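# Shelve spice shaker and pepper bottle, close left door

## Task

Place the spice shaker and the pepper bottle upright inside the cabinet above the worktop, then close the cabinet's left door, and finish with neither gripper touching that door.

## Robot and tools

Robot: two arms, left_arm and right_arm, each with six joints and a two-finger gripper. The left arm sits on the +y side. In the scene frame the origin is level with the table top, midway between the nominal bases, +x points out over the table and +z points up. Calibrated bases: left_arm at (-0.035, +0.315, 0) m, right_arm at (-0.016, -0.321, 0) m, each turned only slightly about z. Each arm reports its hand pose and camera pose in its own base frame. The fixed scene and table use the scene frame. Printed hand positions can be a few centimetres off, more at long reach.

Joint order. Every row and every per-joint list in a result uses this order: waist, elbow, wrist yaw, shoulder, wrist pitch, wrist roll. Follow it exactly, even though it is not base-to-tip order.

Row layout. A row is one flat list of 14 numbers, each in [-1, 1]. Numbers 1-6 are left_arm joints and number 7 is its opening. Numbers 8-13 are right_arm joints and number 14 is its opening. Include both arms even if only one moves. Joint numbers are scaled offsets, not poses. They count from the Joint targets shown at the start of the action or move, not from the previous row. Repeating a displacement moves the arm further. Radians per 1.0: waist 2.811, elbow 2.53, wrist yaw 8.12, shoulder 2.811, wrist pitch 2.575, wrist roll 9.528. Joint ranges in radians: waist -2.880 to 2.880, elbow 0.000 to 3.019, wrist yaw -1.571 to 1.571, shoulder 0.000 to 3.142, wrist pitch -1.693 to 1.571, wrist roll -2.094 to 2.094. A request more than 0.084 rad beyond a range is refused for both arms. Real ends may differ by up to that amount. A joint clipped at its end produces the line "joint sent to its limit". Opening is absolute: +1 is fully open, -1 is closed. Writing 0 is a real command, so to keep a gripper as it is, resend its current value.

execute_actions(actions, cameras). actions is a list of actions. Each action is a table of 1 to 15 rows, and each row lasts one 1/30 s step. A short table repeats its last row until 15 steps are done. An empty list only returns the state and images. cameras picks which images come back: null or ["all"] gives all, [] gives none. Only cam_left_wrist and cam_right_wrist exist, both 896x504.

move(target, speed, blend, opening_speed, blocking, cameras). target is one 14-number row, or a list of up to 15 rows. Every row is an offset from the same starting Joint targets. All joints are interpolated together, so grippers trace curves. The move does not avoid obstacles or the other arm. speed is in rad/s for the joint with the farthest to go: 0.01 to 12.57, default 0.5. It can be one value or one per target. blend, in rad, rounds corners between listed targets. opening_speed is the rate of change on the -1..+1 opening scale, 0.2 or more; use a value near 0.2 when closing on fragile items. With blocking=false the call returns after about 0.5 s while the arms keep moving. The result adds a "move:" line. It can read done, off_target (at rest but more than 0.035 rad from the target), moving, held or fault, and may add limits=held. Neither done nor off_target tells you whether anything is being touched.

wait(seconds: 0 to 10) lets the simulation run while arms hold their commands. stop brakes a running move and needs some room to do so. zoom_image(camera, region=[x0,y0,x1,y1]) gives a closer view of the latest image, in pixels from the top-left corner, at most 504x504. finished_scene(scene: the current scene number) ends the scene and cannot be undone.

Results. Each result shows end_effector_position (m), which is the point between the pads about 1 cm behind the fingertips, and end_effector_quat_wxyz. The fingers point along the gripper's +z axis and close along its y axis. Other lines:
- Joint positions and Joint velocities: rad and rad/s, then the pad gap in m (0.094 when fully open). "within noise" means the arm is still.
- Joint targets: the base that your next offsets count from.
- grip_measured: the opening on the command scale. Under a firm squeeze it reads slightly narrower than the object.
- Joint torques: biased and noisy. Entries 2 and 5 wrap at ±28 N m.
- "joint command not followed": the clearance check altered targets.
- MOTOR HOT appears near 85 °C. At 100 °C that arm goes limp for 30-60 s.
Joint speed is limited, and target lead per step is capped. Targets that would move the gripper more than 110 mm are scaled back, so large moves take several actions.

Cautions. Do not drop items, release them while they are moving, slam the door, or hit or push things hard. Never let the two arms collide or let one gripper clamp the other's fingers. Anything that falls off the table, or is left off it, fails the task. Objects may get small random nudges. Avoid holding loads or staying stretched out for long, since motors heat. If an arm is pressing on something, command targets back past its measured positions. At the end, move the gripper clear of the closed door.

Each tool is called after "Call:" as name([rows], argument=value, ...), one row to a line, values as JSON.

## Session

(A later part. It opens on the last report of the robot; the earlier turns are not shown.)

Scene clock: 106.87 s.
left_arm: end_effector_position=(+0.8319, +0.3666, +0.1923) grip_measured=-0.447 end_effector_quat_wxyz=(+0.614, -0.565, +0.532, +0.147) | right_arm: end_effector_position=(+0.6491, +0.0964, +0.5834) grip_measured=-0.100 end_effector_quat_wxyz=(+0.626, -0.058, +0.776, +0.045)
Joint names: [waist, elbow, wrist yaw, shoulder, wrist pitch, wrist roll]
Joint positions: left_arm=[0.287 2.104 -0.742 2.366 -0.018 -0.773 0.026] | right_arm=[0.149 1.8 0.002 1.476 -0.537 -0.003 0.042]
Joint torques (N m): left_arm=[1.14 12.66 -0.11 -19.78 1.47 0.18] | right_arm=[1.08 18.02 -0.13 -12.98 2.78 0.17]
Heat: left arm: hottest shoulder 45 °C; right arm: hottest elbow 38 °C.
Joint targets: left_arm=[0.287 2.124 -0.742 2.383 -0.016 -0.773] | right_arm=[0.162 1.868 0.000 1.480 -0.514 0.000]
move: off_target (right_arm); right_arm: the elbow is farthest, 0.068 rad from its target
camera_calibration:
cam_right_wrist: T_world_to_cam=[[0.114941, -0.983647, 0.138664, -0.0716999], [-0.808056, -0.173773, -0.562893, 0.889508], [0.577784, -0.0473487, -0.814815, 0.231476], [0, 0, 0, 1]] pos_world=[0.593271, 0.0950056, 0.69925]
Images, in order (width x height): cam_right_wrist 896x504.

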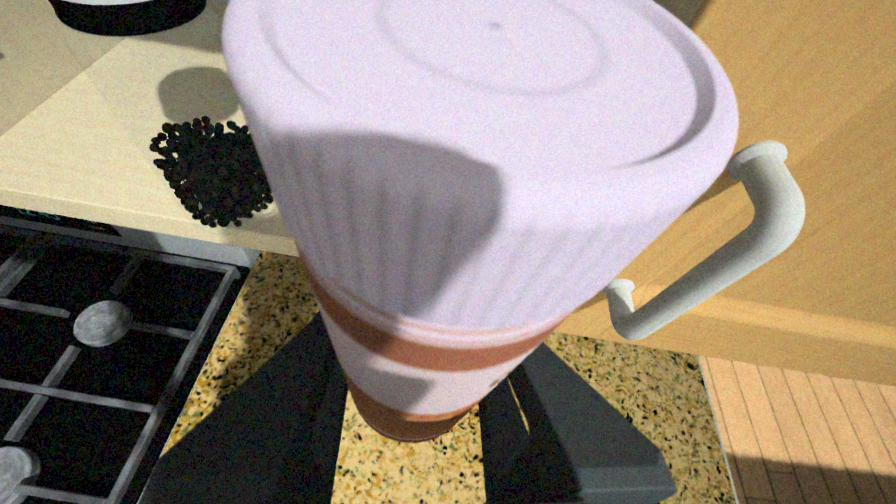

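Call:
move([
  [0,0,0,0,0,0,-0.45,0,0.1016,0,0.0804,-0.012,0,-0.3],
  [0,0,0,0,0,0,-0.45,0,0.2103,0,0.1523,-0.0392,0,-0.3],
], speed=0.25, cameras=["cam_right_wrist"])

Scene clock: 109.73 s.
left_arm: end_effector_position=(+0.8319, +0.3666, +0.1923) grip_measured=-0.447 end_effector_quat_wxyz=(+0.614, -0.565, +0.532, +0.147) | right_arm: end_effector_position=(+0.7487, +0.1116, +0.5909) grip_measured=-0.100 end_effector_quat_wxyz=(+0.618, -0.059, +0.783, +0.044)
Joint names: [waist, elbow, wrist yaw, shoulder, wrist pitch, wrist roll]
Joint positions: left_arm=[0.287 2.104 -0.742 2.366 -0.018 -0.773 0.026] | right_arm=[0.149 2.238 0.002 1.796 -0.677 -0.003 0.042]
Joint torques (N m): left_arm=[1.32 12.63 -0.12 -20.01 1.4 0.18] | right_arm=[1.44 26.36 -0.15 -7.41 4.34 0.22]
Heat: left arm: hottest shoulder 45 °C; right arm: hottest elbow 39 °C.
Joint targets: left_arm=[0.287 2.124 -0.742 2.383 -0.016 -0.773] | right_arm=[0.162 2.400 0.000 1.908 -0.615 0.000]
move: off_target (right_arm); right_arm: the elbow is farthest, 0.162 rad from its target
camera_calibration:
cam_right_wrist: T_world_to_cam=[[0.118306, -0.983151, 0.139348, -0.0722472], [-0.819707, -0.175899, -0.545106, 0.975266], [0.560433, -0.0497357, -0.826705, 0.200993], [0, 0, 0, 1]] pos_world=[0.695336, 0.110515, 0.707853]
Images, in order (width x height): cam_right_wrist 896x504.

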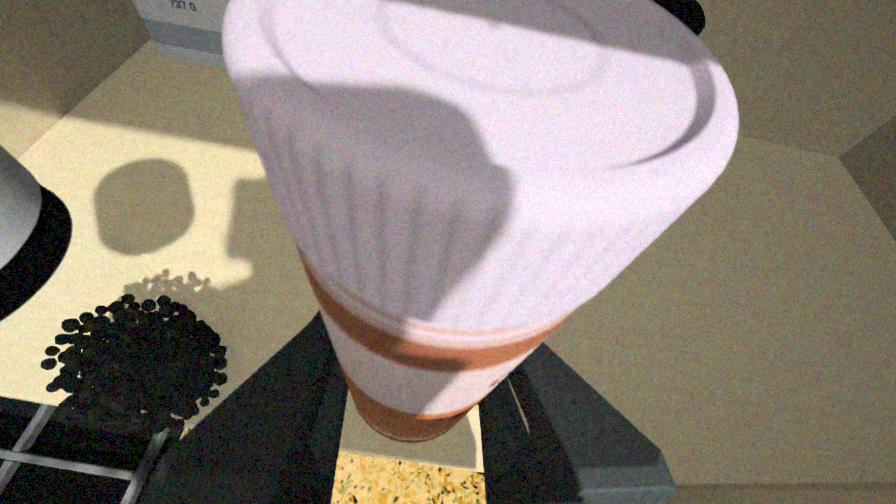

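Call:
move([
  [0,0,0,0,0,0,-0.45,0,-0.1403,0,-0.0783,0.0505,0,-0.3],
  [0,0,0,0,0,0,-0.45,0,-0.0356,0,-0.0092,0.0233,0,-0.3],
], speed=0.25, cameras=["cam_right_wrist"])

Scene clock: 113.27 s.
left_arm: end_effector_position=(+0.8319, +0.3666, +0.1923) grip_measured=-0.447 end_effector_quat_wxyz=(+0.614, -0.565, +0.532, +0.147) | right_arm: end_effector_position=(+0.7873, +0.1174, +0.5672) grip_measured=-0.100 end_effector_quat_wxyz=(+0.639, -0.058, +0.765, +0.046)
Joint names: [waist, elbow, wrist yaw, shoulder, wrist pitch, wrist roll]
Joint positions: left_arm=[0.287 2.104 -0.742 2.366 -0.018 -0.773 0.026] | right_arm=[0.149 2.241 0.002 1.869 -0.551 -0.003 0.042]
Joint torques (N m): left_arm=[1.08 12.7 -0.11 -19.84 1.39 0.16] | right_arm=[0.32 18.1 -0.12 -18.73 2.03 0.07]
Heat: left arm: hottest shoulder 46 °C; right arm: hottest elbow 39 °C.
Joint targets: left_arm=[0.287 2.124 -0.742 2.383 -0.016 -0.773] | right_arm=[0.162 2.310 0.000 1.882 -0.555 0.000]
move: off_target (right_arm); right_arm: the elbow is farthest, 0.069 rad from its target
camera_calibration:
cam_right_wrist: T_world_to_cam=[[0.110857, -0.984285, 0.137452, -0.0607261], [-0.789086, -0.171254, -0.589928, 0.99586], [0.604197, -0.0430639, -0.795671, 0.107217], [0, 0, 0, 1]] pos_world=[0.727771, 0.11539, 0.681142]
Images, in order (width x height): cam_right_wrist 896x504.

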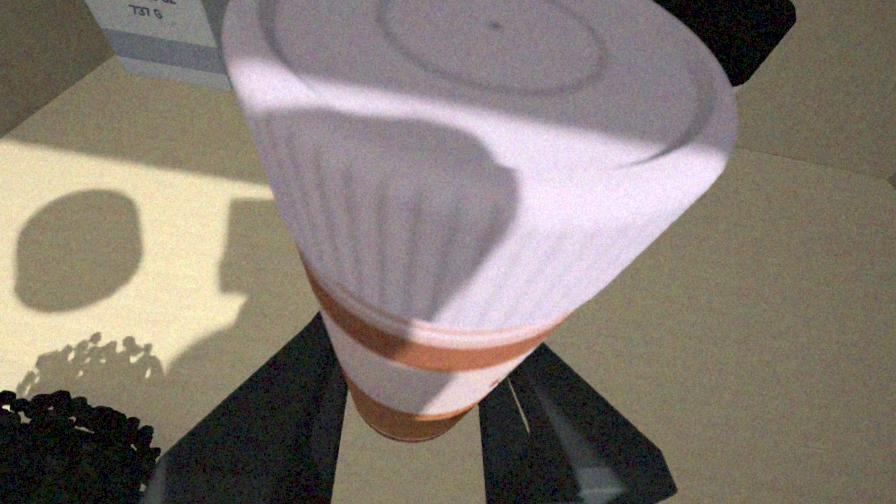

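Call:
move([
  [0,0,0,0,0,0,-0.45,0,0,0,0,-0.0155,0,-0.3],
  [0,0,0,0,0,0,-0.45,0,-0.0119,0,0,-0.0136,0,-0.3],
], speed=0.1, cameras=[])

Scene clock: 114.37 s.
left_arm: end_effector_position=(+0.8319, +0.3666, +0.1923) grip_measured=-0.447 end_effector_quat_wxyz=(+0.614, -0.565, +0.532, +0.147) | right_arm: end_effector_position=(+0.7856, +0.1172, +0.5584) grip_measured=-0.100 end_effector_quat_wxyz=(+0.625, -0.059, +0.777, +0.045)
Joint names: [waist, elbow, wrist yaw, shoulder, wrist pitch, wrist roll]
Joint positions: left_arm=[0.287 2.104 -0.742 2.366 -0.018 -0.773 0.026] | right_arm=[0.149 2.241 0.002 1.869 -0.588 -0.003 0.042]
Joint torques (N m): left_arm=[1.32 12.64 -0.12 -20.01 1.43 0.17] | right_arm=[1.32 15.13 -0.17 -18.78 1.98 0.14]
Heat: left arm: hottest shoulder 46 °C; right arm: hottest elbow 39 °C.
Joint targets: left_arm=[0.287 2.124 -0.742 2.383 -0.016 -0.773] | right_arm=[0.162 2.280 0.000 1.882 -0.590 0.000]
move: off_target (right_arm); right_arm: the elbow is farthest, 0.039 rad from its target
No camera images: "cameras" was empty.

Call:
move(target=[0,0,0,0,0,0,-0.45,0,-0.0119,0,0,0,0,-0.3], speed=0.1, cameras=[])

Call:
move(target=[0,0,0,0,0,0,-0.45,0,-0.006,0,0,0,0,-0.3], speed=0.1, cameras=["cam_right_wrist"])

Scene clock: 115.20 s.
left_arm: end_effector_position=(+0.8319, +0.3666, +0.1923) grip_measured=-0.447 end_effector_quat_wxyz=(+0.614, -0.565, +0.532, +0.147) | right_arm: end_effector_position=(+0.7856, +0.1172, +0.5584) grip_measured=-0.100 end_effector_quat_wxyz=(+0.625, -0.059, +0.777, +0.045)
Joint names: [waist, elbow, wrist yaw, shoulder, wrist pitch, wrist roll]
Joint positions: left_arm=[0.287 2.104 -0.742 2.366 -0.018 -0.773 0.026] | right_arm=[0.149 2.241 0.002 1.869 -0.588 -0.003 0.042]
Joint torques (N m): left_arm=[1.2 12.68 -0.11 -19.9 1.42 0.18] | right_arm=[0.85 12.46 -0.1 -18.26 1.73 0.12]
Heat: left arm: hottest shoulder 46 °C; right arm: hottest elbow 39 °C.
Joint targets: left_arm=[0.287 2.124 -0.742 2.383 -0.016 -0.773] | right_arm=[0.162 2.250 0.000 1.882 -0.590 0.000]
move: done
No camera images: "cameras" was empty.

Scene clock: 116.07 s.
left_arm: end_effector_position=(+0.8319, +0.3666, +0.1923) grip_measured=-0.447 end_effector_quat_wxyz=(+0.614, -0.565, +0.532, +0.147) | right_arm: end_effector_position=(+0.7863, +0.1173, +0.5534) grip_measured=-0.100 end_effector_quat_wxyz=(+0.622, -0.059, +0.780, +0.044)
Joint names: [waist, elbow, wrist yaw, shoulder, wrist pitch, wrist roll]
Joint positions: left_arm=[0.287 2.104 -0.742 2.366 -0.018 -0.773 0.026] | right_arm=[0.149 2.233 0.002 1.869 -0.588 -0.003 0.042]
Joint torques (N m): left_arm=[1.26 12.66 -0.11 -19.96 1.47 0.17] | right_arm=[1.2 11.56 -0.11 -19.14 1.88 0.13]
Heat: left arm: hottest shoulder 46 °C; right arm: hottest elbow 39 °C.
Joint targets: left_arm=[0.287 2.124 -0.742 2.383 -0.016 -0.773] | right_arm=[0.162 2.235 0.000 1.882 -0.590 0.000]
move: done
camera_calibration:
cam_right_wrist: T_world_to_cam=[[0.116981, -0.983356, 0.139023, -0.064652], [-0.81453, -0.175088, -0.553068, 0.986865], [0.568204, -0.0485401, -0.821455, 0.140069], [0, 0, 0, 1]] pos_world=[0.731807, 0.116011, 0.669852]
Images, in order (width x height): cam_right_wrist 896x504.

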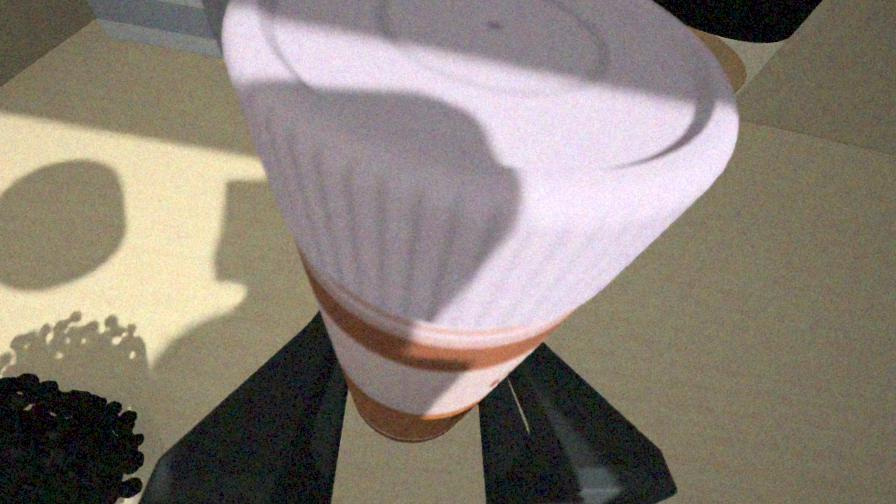

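Call:
move(target=[0,0,0,0,0,0,-0.45,0,-0.006,0,0,0,0,-0.3], speed=0.1, cameras=[])

Call:
move(target=[0,0,0,0,0,0,-0.45,0,-0.006,0,0,0,0,-0.3], speed=0.1, cameras=["cam_right_wrist"])

Scene clock: 116.97 s.
left_arm: end_effector_position=(+0.8319, +0.3666, +0.1923) grip_measured=-0.447 end_effector_quat_wxyz=(+0.614, -0.565, +0.532, +0.147) | right_arm: end_effector_position=(+0.7874, +0.1174, +0.5447) grip_measured=-0.100 end_effector_quat_wxyz=(+0.616, -0.059, +0.784, +0.044)
Joint names: [waist, elbow, wrist yaw, shoulder, wrist pitch, wrist roll]
Joint positions: left_arm=[0.287 2.104 -0.742 2.366 -0.018 -0.773 0.026] | right_arm=[0.149 2.218 0.002 1.869 -0.588 -0.003 0.042]
Joint torques (N m): left_arm=[1.14 12.6 -0.11 -19.96 1.46 0.18] | right_arm=[1.61 11.96 -0.11 -18.84 1.94 0.16]
Heat: left arm: hottest shoulder 46 °C; right arm: hottest elbow 39 °C.
Joint targets: left_arm=[0.287 2.124 -0.742 2.383 -0.016 -0.773] | right_arm=[0.162 2.220 0.000 1.882 -0.590 0.000]
move: done
No camera images: "cameras" was empty.

Scene clock: 117.67 s.
left_arm: end_effector_position=(+0.8319, +0.3666, +0.1923) grip_measured=-0.447 end_effector_quat_wxyz=(+0.614, -0.565, +0.532, +0.147) | right_arm: end_effector_position=(+0.7876, +0.1175, +0.5429) grip_measured=-0.100 end_effector_quat_wxyz=(+0.615, -0.059, +0.785, +0.044)
Joint names: [waist, elbow, wrist yaw, shoulder, wrist pitch, wrist roll]
Joint positions: left_arm=[0.287 2.104 -0.742 2.366 -0.018 -0.773 0.026] | right_arm=[0.149 2.215 0.002 1.869 -0.588 -0.003 0.042]
Joint torques (N m): left_arm=[1.14 12.62 -0.11 -19.84 1.47 0.18] | right_arm=[1.61 10.74 -0.11 -18.61 1.74 0.14]
Heat: left arm: hottest shoulder 46 °C; right arm: hottest elbow 39 °C.
Joint targets: left_arm=[0.287 2.124 -0.742 2.383 -0.016 -0.773] | right_arm=[0.162 2.205 0.000 1.882 -0.590 0.000]
move: done
camera_calibration:
cam_right_wrist: T_world_to_cam=[[0.119427, -0.982996, 0.139483, -0.0653547], [-0.823995, -0.176507, -0.538403, 0.981817], [0.553868, -0.0506334, -0.831064, 0.147432], [0, 0, 0, 1]] pos_world=[0.73516, 0.116519, 0.660254]
Images, in order (width x height): cam_right_wrist 896x504.

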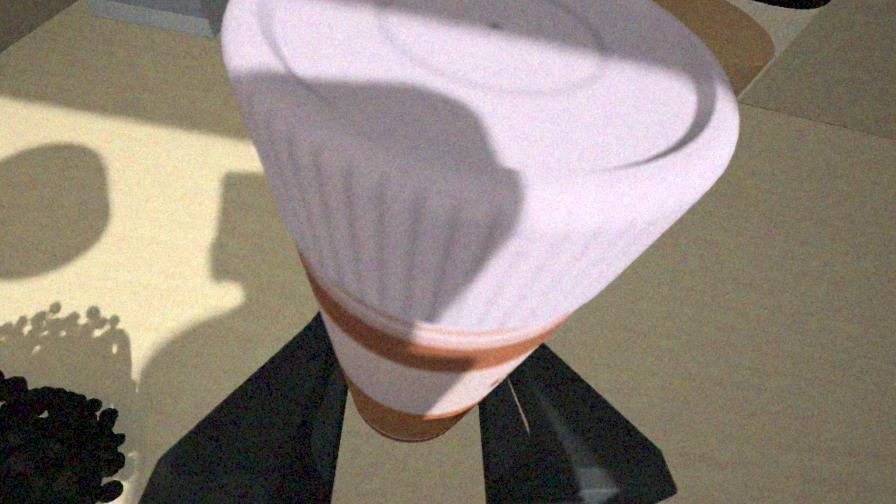

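Call:
move(target=[0,0,0,0,0,0,-0.45,0,-0.008,0,0,0.006,0,-0.3], speed=0.1, cameras=[])

Call:
move(target=[0,0,0,0,0,0,-0.45,0,-0.008,0,0,0.003,0,-0.3], speed=0.1, cameras=["cam_right_wrist"])

Scene clock: 118.67 s.
left_arm: end_effector_position=(+0.8319, +0.3666, +0.1923) grip_measured=-0.447 end_effector_quat_wxyz=(+0.614, -0.565, +0.532, +0.147) | right_arm: end_effector_position=(+0.7889, +0.1177, +0.5413) grip_measured=-0.100 end_effector_quat_wxyz=(+0.617, -0.059, +0.783, +0.044)
Joint names: [waist, elbow, wrist yaw, shoulder, wrist pitch, wrist roll]
Joint positions: left_arm=[0.287 2.104 -0.742 2.366 -0.018 -0.773 0.026] | right_arm=[0.149 2.207 0.002 1.869 -0.575 -0.003 0.042]
Joint torques (N m): left_arm=[1.38 12.62 -0.12 -19.96 1.46 0.17] | right_arm=[1.08 9.5 -0.15 -18.43 1.98 0.08]
Heat: left arm: hottest shoulder 46 °C; right arm: hottest elbow 39 °C.
Joint targets: left_arm=[0.287 2.124 -0.742 2.383 -0.016 -0.773] | right_arm=[0.162 2.184 0.000 1.882 -0.574 0.000]
move: done
No camera images: "cameras" was empty.

Scene clock: 119.47 s.
left_arm: end_effector_position=(+0.8319, +0.3666, +0.1923) grip_measured=-0.447 end_effector_quat_wxyz=(+0.614, -0.565, +0.532, +0.147) | right_arm: end_effector_position=(+0.7893, +0.1177, +0.5407) grip_measured=-0.100 end_effector_quat_wxyz=(+0.620, -0.059, +0.781, +0.044)
Joint names: [waist, elbow, wrist yaw, shoulder, wrist pitch, wrist roll]
Joint positions: left_arm=[0.287 2.104 -0.742 2.366 -0.018 -0.773 0.026] | right_arm=[0.149 2.195 0.002 1.866 -0.558 -0.003 0.042]
Joint torques (N m): left_arm=[1.32 12.66 -0.11 -19.9 1.43 0.17] | right_arm=[0.79 8.77 -0.09 -18.02 1.46 0.17]
Heat: left arm: hottest shoulder 46 °C; right arm: hottest elbow 39 °C.
Joint targets: left_arm=[0.287 2.124 -0.742 2.383 -0.016 -0.773] | right_arm=[0.162 2.164 0.000 1.882 -0.567 0.000]
move: done
camera_calibration:
cam_right_wrist: T_world_to_cam=[[0.117542, -0.98328, 0.139083, -0.063293], [-0.816601, -0.1754, -0.549907, 0.982381], [0.565108, -0.0489377, -0.823564, 0.131539], [0, 0, 0, 1]] pos_world=[0.735318, 0.116512, 0.657352]
Images, in order (width x height): cam_right_wrist 896x504.

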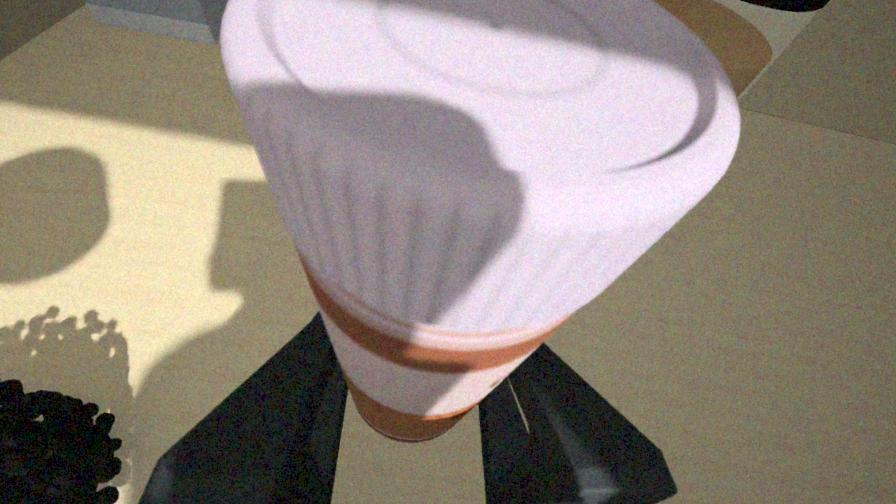

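Call:
move([
  [0,0,0,0,0,0,-0.45,0,0.014,0,0,0,0,-0.3],
  [0,0,0,0,0,0,-0.45,0,0.014,0,0,0,0,0.3],
], speed=0.1, opening_speed=0.4, cameras=["cam_right_wrist"])

Scene clock: 122.13 s.
left_arm: end_effector_position=(+0.8319, +0.3666, +0.1923) grip_measured=-0.447 end_effector_quat_wxyz=(+0.614, -0.565, +0.532, +0.147) | right_arm: end_effector_position=(+0.7893, +0.1177, +0.5408) grip_measured=+0.296 end_effector_quat_wxyz=(+0.620, -0.059, +0.781, +0.045)
Joint names: [waist, elbow, wrist yaw, shoulder, wrist pitch, wrist roll]
Joint positions: left_arm=[0.287 2.104 -0.742 2.366 -0.018 -0.773 0.026] | right_arm=[0.149 2.195 0.002 1.866 -0.557 -0.003 0.061]
Joint torques (N m): left_arm=[1.32 12.63 -0.11 -19.96 1.46 0.19] | right_arm=[1.14 12.23 -0.14 -18.49 1.73 0.11]
Heat: left arm: hottest shoulder 46 °C; right arm: hottest elbow 39 °C.
Joint targets: left_arm=[0.287 2.124 -0.742 2.383 -0.016 -0.773] | right_arm=[0.162 2.200 0.000 1.882 -0.567 0.000]
move: done
camera_calibration:
cam_right_wrist: T_world_to_cam=[[0.117357, -0.983396, 0.138415, -0.0627203], [-0.81649, -0.174886, -0.550235, 0.982508], [0.565306, -0.0484404, -0.823458, 0.131348], [0, 0, 0, 1]] pos_world=[0.735317, 0.11651, 0.657451]
Images, in order (width x height): cam_right_wrist 896x504.

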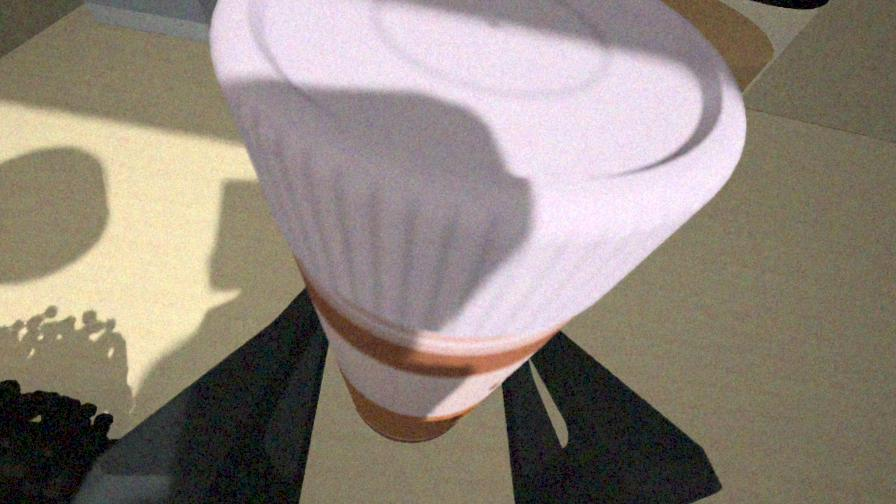

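Call:
move([
  [0,0,0,0,0,0,-0.45,0,-0.1107,0,-0.0879,0.0338,0,0.3],
  [0,0,0,0,0,0,-0.45,0,-0.2372,0,-0.2017,0.0338,0,0.3],
], speed=[0.2,0.5], cameras=["cam_right_wrist"])

Scene clock: 125.23 s.
left_arm: end_effector_position=(+0.8319, +0.3666, +0.1923) grip_measured=-0.447 end_effector_quat_wxyz=(+0.614, -0.565, +0.532, +0.147) | right_arm: end_effector_position=(+0.5929, +0.0882, +0.5698) grip_measured=+0.297 end_effector_quat_wxyz=(+0.627, -0.058, +0.776, +0.045)
Joint names: [waist, elbow, wrist yaw, shoulder, wrist pitch, wrist roll]
Joint positions: left_arm=[0.287 2.104 -0.742 2.366 -0.018 -0.773 0.026] | right_arm=[0.149 1.602 0.002 1.317 -0.496 -0.003 0.061]
Joint torques (N m): left_arm=[1.26 12.66 -0.11 -19.84 1.42 0.18] | right_arm=[1.2 11.56 -0.13 -11.22 2.3 0.12]
Heat: left arm: hottest shoulder 46 °C; right arm: hottest elbow 38 °C.
Joint targets: left_arm=[0.287 2.124 -0.742 2.383 -0.016 -0.773] | right_arm=[0.162 1.599 0.000 1.315 -0.480 0.000]
move: done
camera_calibration:
cam_right_wrist: T_world_to_cam=[[0.115066, -0.98375, 0.137828, -0.070981], [-0.807257, -0.17346, -0.564134, 0.835251], [0.578874, -0.0463499, -0.814099, 0.251287], [0, 0, 0, 1]] pos_world=[0.536967, 0.0867025, 0.685549]
Images, in order (width x height): cam_right_wrist 896x504.

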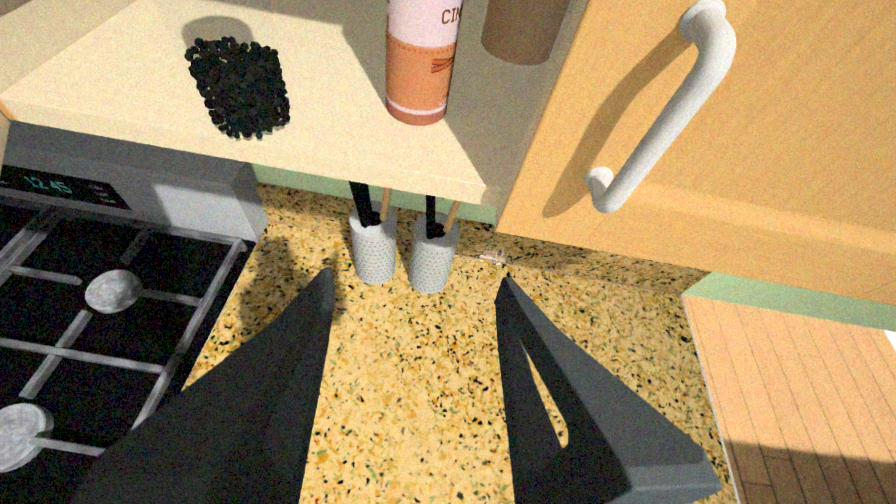

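Call:
move([
  [0,-0.5451,0,-0.3895,0.2392,0,-0.95,0,-0.15,0,-0.15,0,0,0.3],
  [-0.1964,-0.5451,0.1757,-0.3895,0.2392,0.0811,-0.95,-0.342,-0.15,0,-0.15,0,0,0.3],
  [-0.1964,-0.2911,0.1757,-0.4183,-0.0307,0.0811,-0.95,-0.342,-0.15,0,-0.15,0,0,0.3],
], speed=0.8, cameras=["cam_left_wrist"])

Scene clock: 132.63 s.
left_arm: end_effector_position=(+0.4871, -0.2427, +0.5743) grip_measured=-0.947 end_effector_quat_wxyz=(+0.648, +0.323, +0.611, -0.320) | right_arm: end_effector_position=(+0.3135, -0.3162, +0.5473) grip_measured=+0.298 end_effector_quat_wxyz=(+0.593, +0.294, +0.708, -0.248)
Joint names: [waist, elbow, wrist yaw, shoulder, wrist pitch, wrist roll]
Joint positions: left_arm=[-0.261 1.343 0.683 1.2 -0.085 -0.009 0.002] | right_arm=[-0.788 1.223 0.001 0.903 -0.496 -0.003 0.061]
Joint torques (N m): left_arm=[0.91 15.04 0.04 -6.77 0.83 0.2] | right_arm=[0.21 11.37 -0.06 -4.66 2.55 0.19]
Heat: left arm: hottest shoulder 44 °C; right arm: hottest elbow 38 °C.
Joint targets: left_arm=[-0.265 1.388 0.685 1.206 -0.095 0.000] | right_arm=[-0.800 1.220 0.000 0.893 -0.480 0.000]
move: off_target (left_arm); left_arm: the elbow is farthest, 0.045 rad from its target
camera_calibration:
cam_left_wrist: T_world_to_cam=[[-0.848994, -0.515132, 0.117676, 0.205908], [-0.409094, 0.499838, -0.763416, 0.780047], [0.334441, -0.696276, -0.635097, 0.157884], [0, 0, 0, 1]] pos_world=[0.441125, -0.173897, 0.671541]
Images, in order (width x height): cam_left_wrist 896x504.

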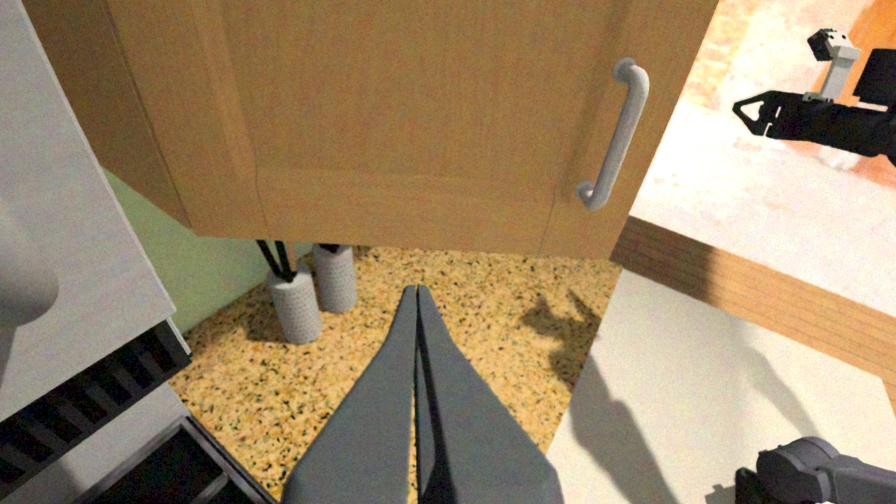

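Call:
move([
  [-0.0629,0.0396,-0.0218,0.0407,0.0055,0,-0.95,0,0,0,0,0,0,0.3],
  [-0.1012,0.0894,-0.0474,0.086,0.0058,0,-0.95,0,0,0,0,0,0,0.3],
  [-0.1271,0.1618,-0.0747,0.1433,-0.0027,0,-0.95,0,0,0,0,0,0,0.3],
  [-0.1357,0.2574,-0.0962,0.2092,-0.0248,0,-0.95,0,0,0,0,0,0,0.3],
  [-0.1305,0.3343,-0.1006,0.2565,-0.0485,0,-0.95,0,0,0,0,0,0,0.3],
], speed=[0.4,0.3,0.3,0.3,0.2], blend=0.05, cameras=["cam_left_wrist"])

Scene clock: 137.53 s.
left_arm: end_effector_position=(+0.6678, -0.4710, +0.5936) grip_measured=-0.947 end_effector_quat_wxyz=(+0.707, +0.166, +0.660, -0.192) | right_arm: end_effector_position=(+0.3135, -0.3162, +0.5473) grip_measured=+0.298 end_effector_quat_wxyz=(+0.593, +0.294, +0.708, -0.248)
Joint names: [waist, elbow, wrist yaw, shoulder, wrist pitch, wrist roll]
Joint positions: left_arm=[-0.641 2.179 -0.13 1.894 -0.21 -0.009 0.002] | right_arm=[-0.788 1.223 0.001 0.903 -0.496 -0.003 0.061]
Joint torques (N m): left_arm=[2.2 15.73 -0.05 -13.86 1.09 0.22] | right_arm=[-0.32 11.38 -0.08 -5.36 2.62 0.11]
Motor temperatures (°C): left_arm=[28 39 24 43 26 24 25] | right_arm=[23 38 26 28 27 23 26]
Heat: left arm: hottest shoulder 43 °C; right arm: hottest elbow 38 °C.
Joint targets: left_arm=[-0.632 2.233 -0.132 1.927 -0.219 0.000] | right_arm=[-0.800 1.220 0.000 0.893 -0.480 0.000]
move: off_target (left_arm); left_arm: the elbow is farthest, 0.055 rad from its target
camera_calibration:
cam_left_wrist: T_world_to_cam=[[-0.556263, -0.815351, 0.160544, -0.122889], [-0.578102, 0.2409, -0.779593, 0.983366], [0.596967, -0.52647, -0.605359, -0.162388], [0, 0, 0, 1]] pos_world=[0.597067, -0.422583, 0.688051]
Images, in order (width x height): cam_left_wrist 896x504.

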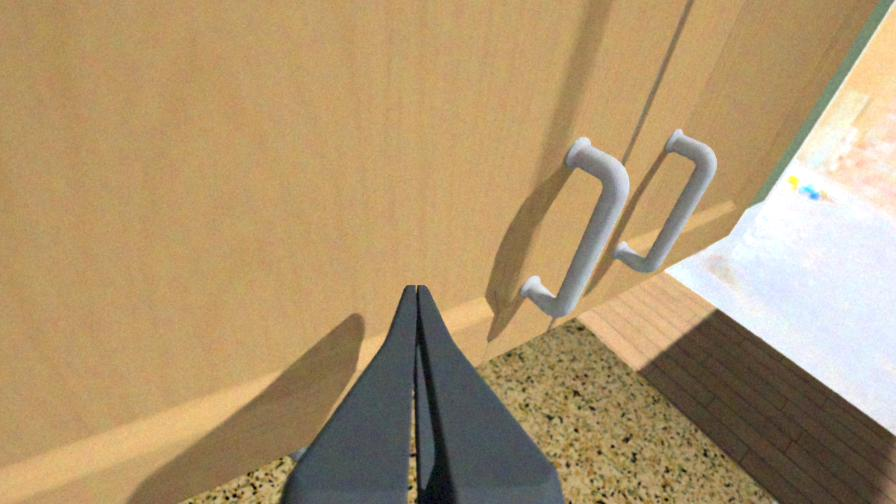

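Call:
move(target=[0.0076,0.05,0.0027,0.0288,-0.0179,0,-0.95,0,0,0,0,0,0,0.3], speed=0.12, cameras=["cam_left_wrist"])

Call:
zoom_image(camera="cam_left_wrist", region=[450, 0, 800, 350])

Scene clock: 139.17 s.
left_arm: end_effector_position=(+0.6844, -0.4740, +0.6015) grip_measured=-0.947 end_effector_quat_wxyz=(+0.707, +0.170, +0.658, -0.195) | right_arm: end_effector_position=(+0.3135, -0.3162, +0.5473) grip_measured=+0.298 end_effector_quat_wxyz=(+0.593, +0.294, +0.708, -0.248)
Joint names: [waist, elbow, wrist yaw, shoulder, wrist pitch, wrist roll]
Joint positions: left_arm=[-0.627 2.299 -0.106 1.959 -0.264 -0.009 0.002] | right_arm=[-0.788 1.223 0.001 0.903 -0.496 -0.003 0.061]
Joint torques (N m): left_arm=[2.43 16.01 -0.18 -13.63 1.63 0.22] | right_arm=[-0.32 11.63 -0.15 -4.95 2.4 0.12]
Heat: left arm: hottest shoulder 43 °C; right arm: hottest elbow 38 °C.
Joint targets: left_arm=[-0.611 2.360 -0.111 2.009 -0.266 0.000] | right_arm=[-0.800 1.220 0.000 0.893 -0.480 0.000]
move: off_target (left_arm); left_arm: the elbow is farthest, 0.060 rad from its target
camera_calibration:
cam_left_wrist: T_world_to_cam=[[-0.56519, -0.809555, 0.158688, -0.107366], [-0.573909, 0.247667, -0.78057, 1.00074], [0.592612, -0.532243, -0.60459, -0.169268], [0, 0, 0, 1]] pos_world=[0.613961, -0.42486, 0.695847]
Images, in order (width x height): cam_left_wrist 896x504.

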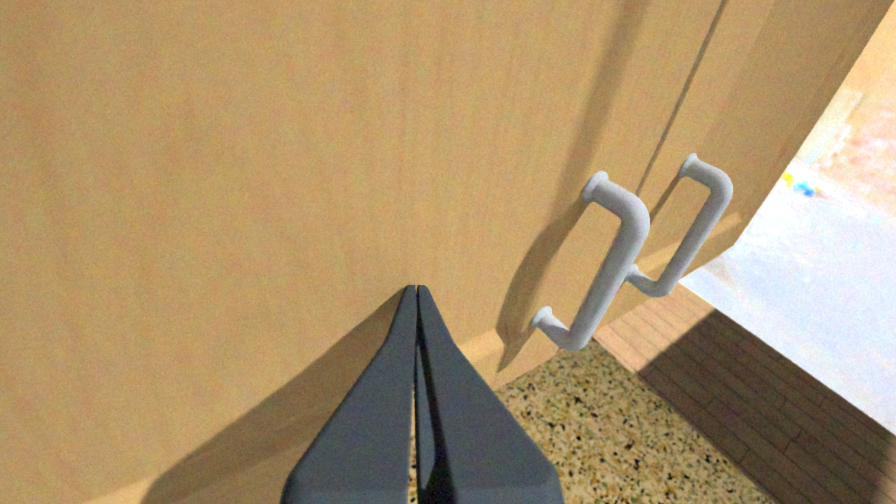

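Scaled by 1.440 from the camera's 896x504 image, which has a finer 1280x720 frame.

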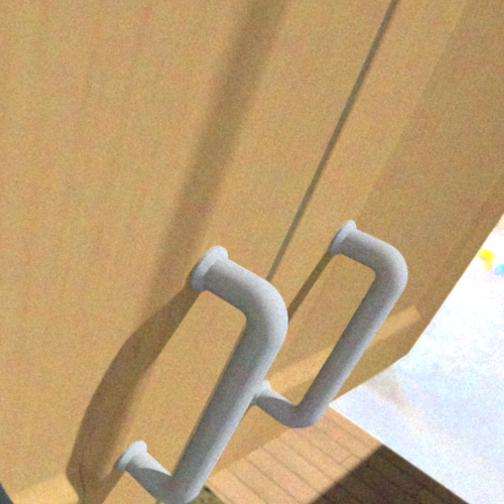

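Call:
move(target=[0,0.02,0,0.016,0,0,-0.95,0,0,0,0,0,0,0.3], speed=0.12, cameras=["cam_left_wrist"])

Scene clock: 140.13 s.
left_arm: end_effector_position=(+0.6848, -0.4828, +0.6110) grip_measured=-0.947 end_effector_quat_wxyz=(+0.714, +0.170, +0.649, -0.202) | right_arm: end_effector_position=(+0.3135, -0.3162, +0.5473) grip_measured=+0.298 end_effector_quat_wxyz=(+0.593, +0.294, +0.708, -0.248)
Joint names: [waist, elbow, wrist yaw, shoulder, wrist pitch, wrist roll]
Joint positions: left_arm=[-0.635 2.355 -0.103 1.988 -0.266 -0.009 0.002] | right_arm=[-0.788 1.223 0.001 0.903 -0.496 -0.003 0.061]
Joint torques (N m): left_arm=[3.31 15.53 -0.29 -12.75 1.54 0.21] | right_arm=[-0.56 11.45 -0.07 -4.25 2.48 0.1]
Heat: left arm: hottest shoulder 43 °C; right arm: hottest elbow 38 °C.
Joint targets: left_arm=[-0.610 2.411 -0.111 2.053 -0.266 0.000] | right_arm=[-0.800 1.220 0.000 0.893 -0.480 0.000]
move: off_target (left_arm); left_arm: the shoulder is farthest, 0.066 rad from its target
camera_calibration:
cam_left_wrist: T_world_to_cam=[[-0.576983, -0.801167, 0.158815, -0.103746], [-0.555425, 0.242317, -0.795478, 1.00438], [0.598827, -0.547187, -0.584801, -0.191924], [0, 0, 0, 1]] pos_world=[0.61293, -0.431516, 0.703205]
Images, in order (width x height): cam_left_wrist 896x504.

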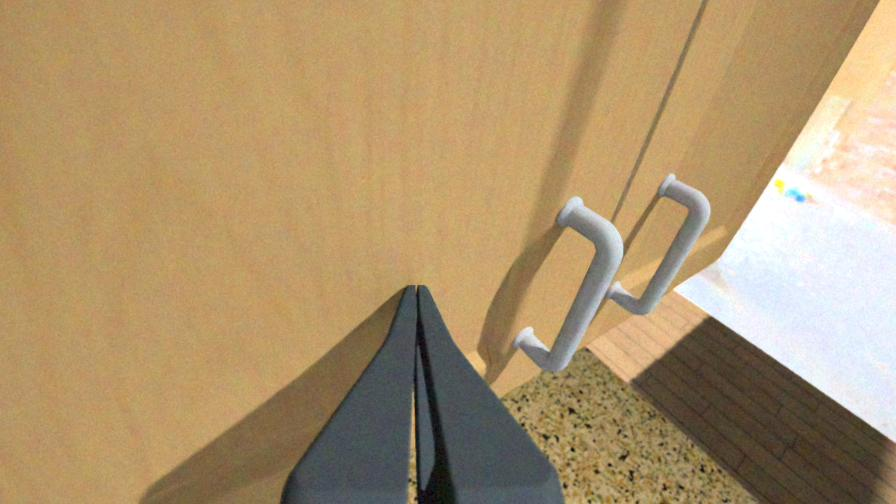

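Call:
move(target=[0,-0.24,0,-0.16,0.045,0,-0.95,0,0,0,0,0,0,0.3], speed=0.5, cameras=["cam_left_wrist"])

Scene clock: 142.20 s.
left_arm: end_effector_position=(+0.6009, -0.4016, +0.5959) grip_measured=-0.947 end_effector_quat_wxyz=(+0.698, +0.168, +0.671, -0.185) | right_arm: end_effector_position=(+0.3135, -0.3162, +0.5473) grip_measured=+0.298 end_effector_quat_wxyz=(+0.593, +0.294, +0.708, -0.248)
Joint names: [waist, elbow, wrist yaw, shoulder, wrist pitch, wrist roll]
Joint positions: left_arm=[-0.614 1.817 -0.109 1.609 -0.164 -0.009 0.002] | right_arm=[-0.788 1.223 0.001 0.903 -0.496 -0.003 0.061]
Joint torques (N m): left_arm=[1.49 9.95 -0.05 -13.27 2.1 0.21] | right_arm=[-0.56 11.49 -0.06 -5.19 2.56 0.15]
Heat: left arm: hottest shoulder 42 °C; right arm: hottest elbow 38 °C.
Joint targets: left_arm=[-0.611 1.804 -0.111 1.604 -0.150 0.000] | right_arm=[-0.800 1.220 0.000 0.893 -0.480 0.000]
move: done
camera_calibration:
cam_left_wrist: T_world_to_cam=[[-0.54804, -0.821357, 0.158193, -0.109805], [-0.598084, 0.252574, -0.760594, 0.935139], [0.584763, -0.511448, -0.629661, -0.0565886], [0, 0, 0, 1]] pos_world=[0.532204, -0.355323, 0.692999]
Images, in order (width x height): cam_left_wrist 896x504.

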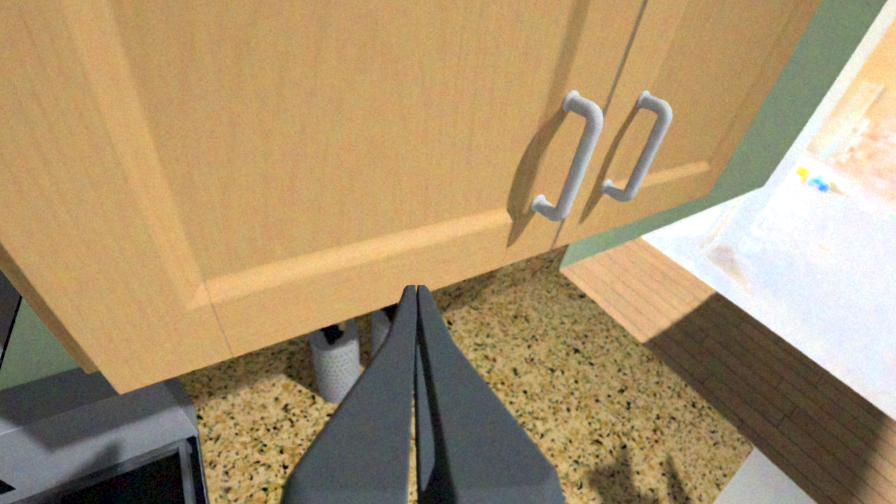

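Door shut.

Call:
finished_scene(scene=1)

The scene is finished: the task was done.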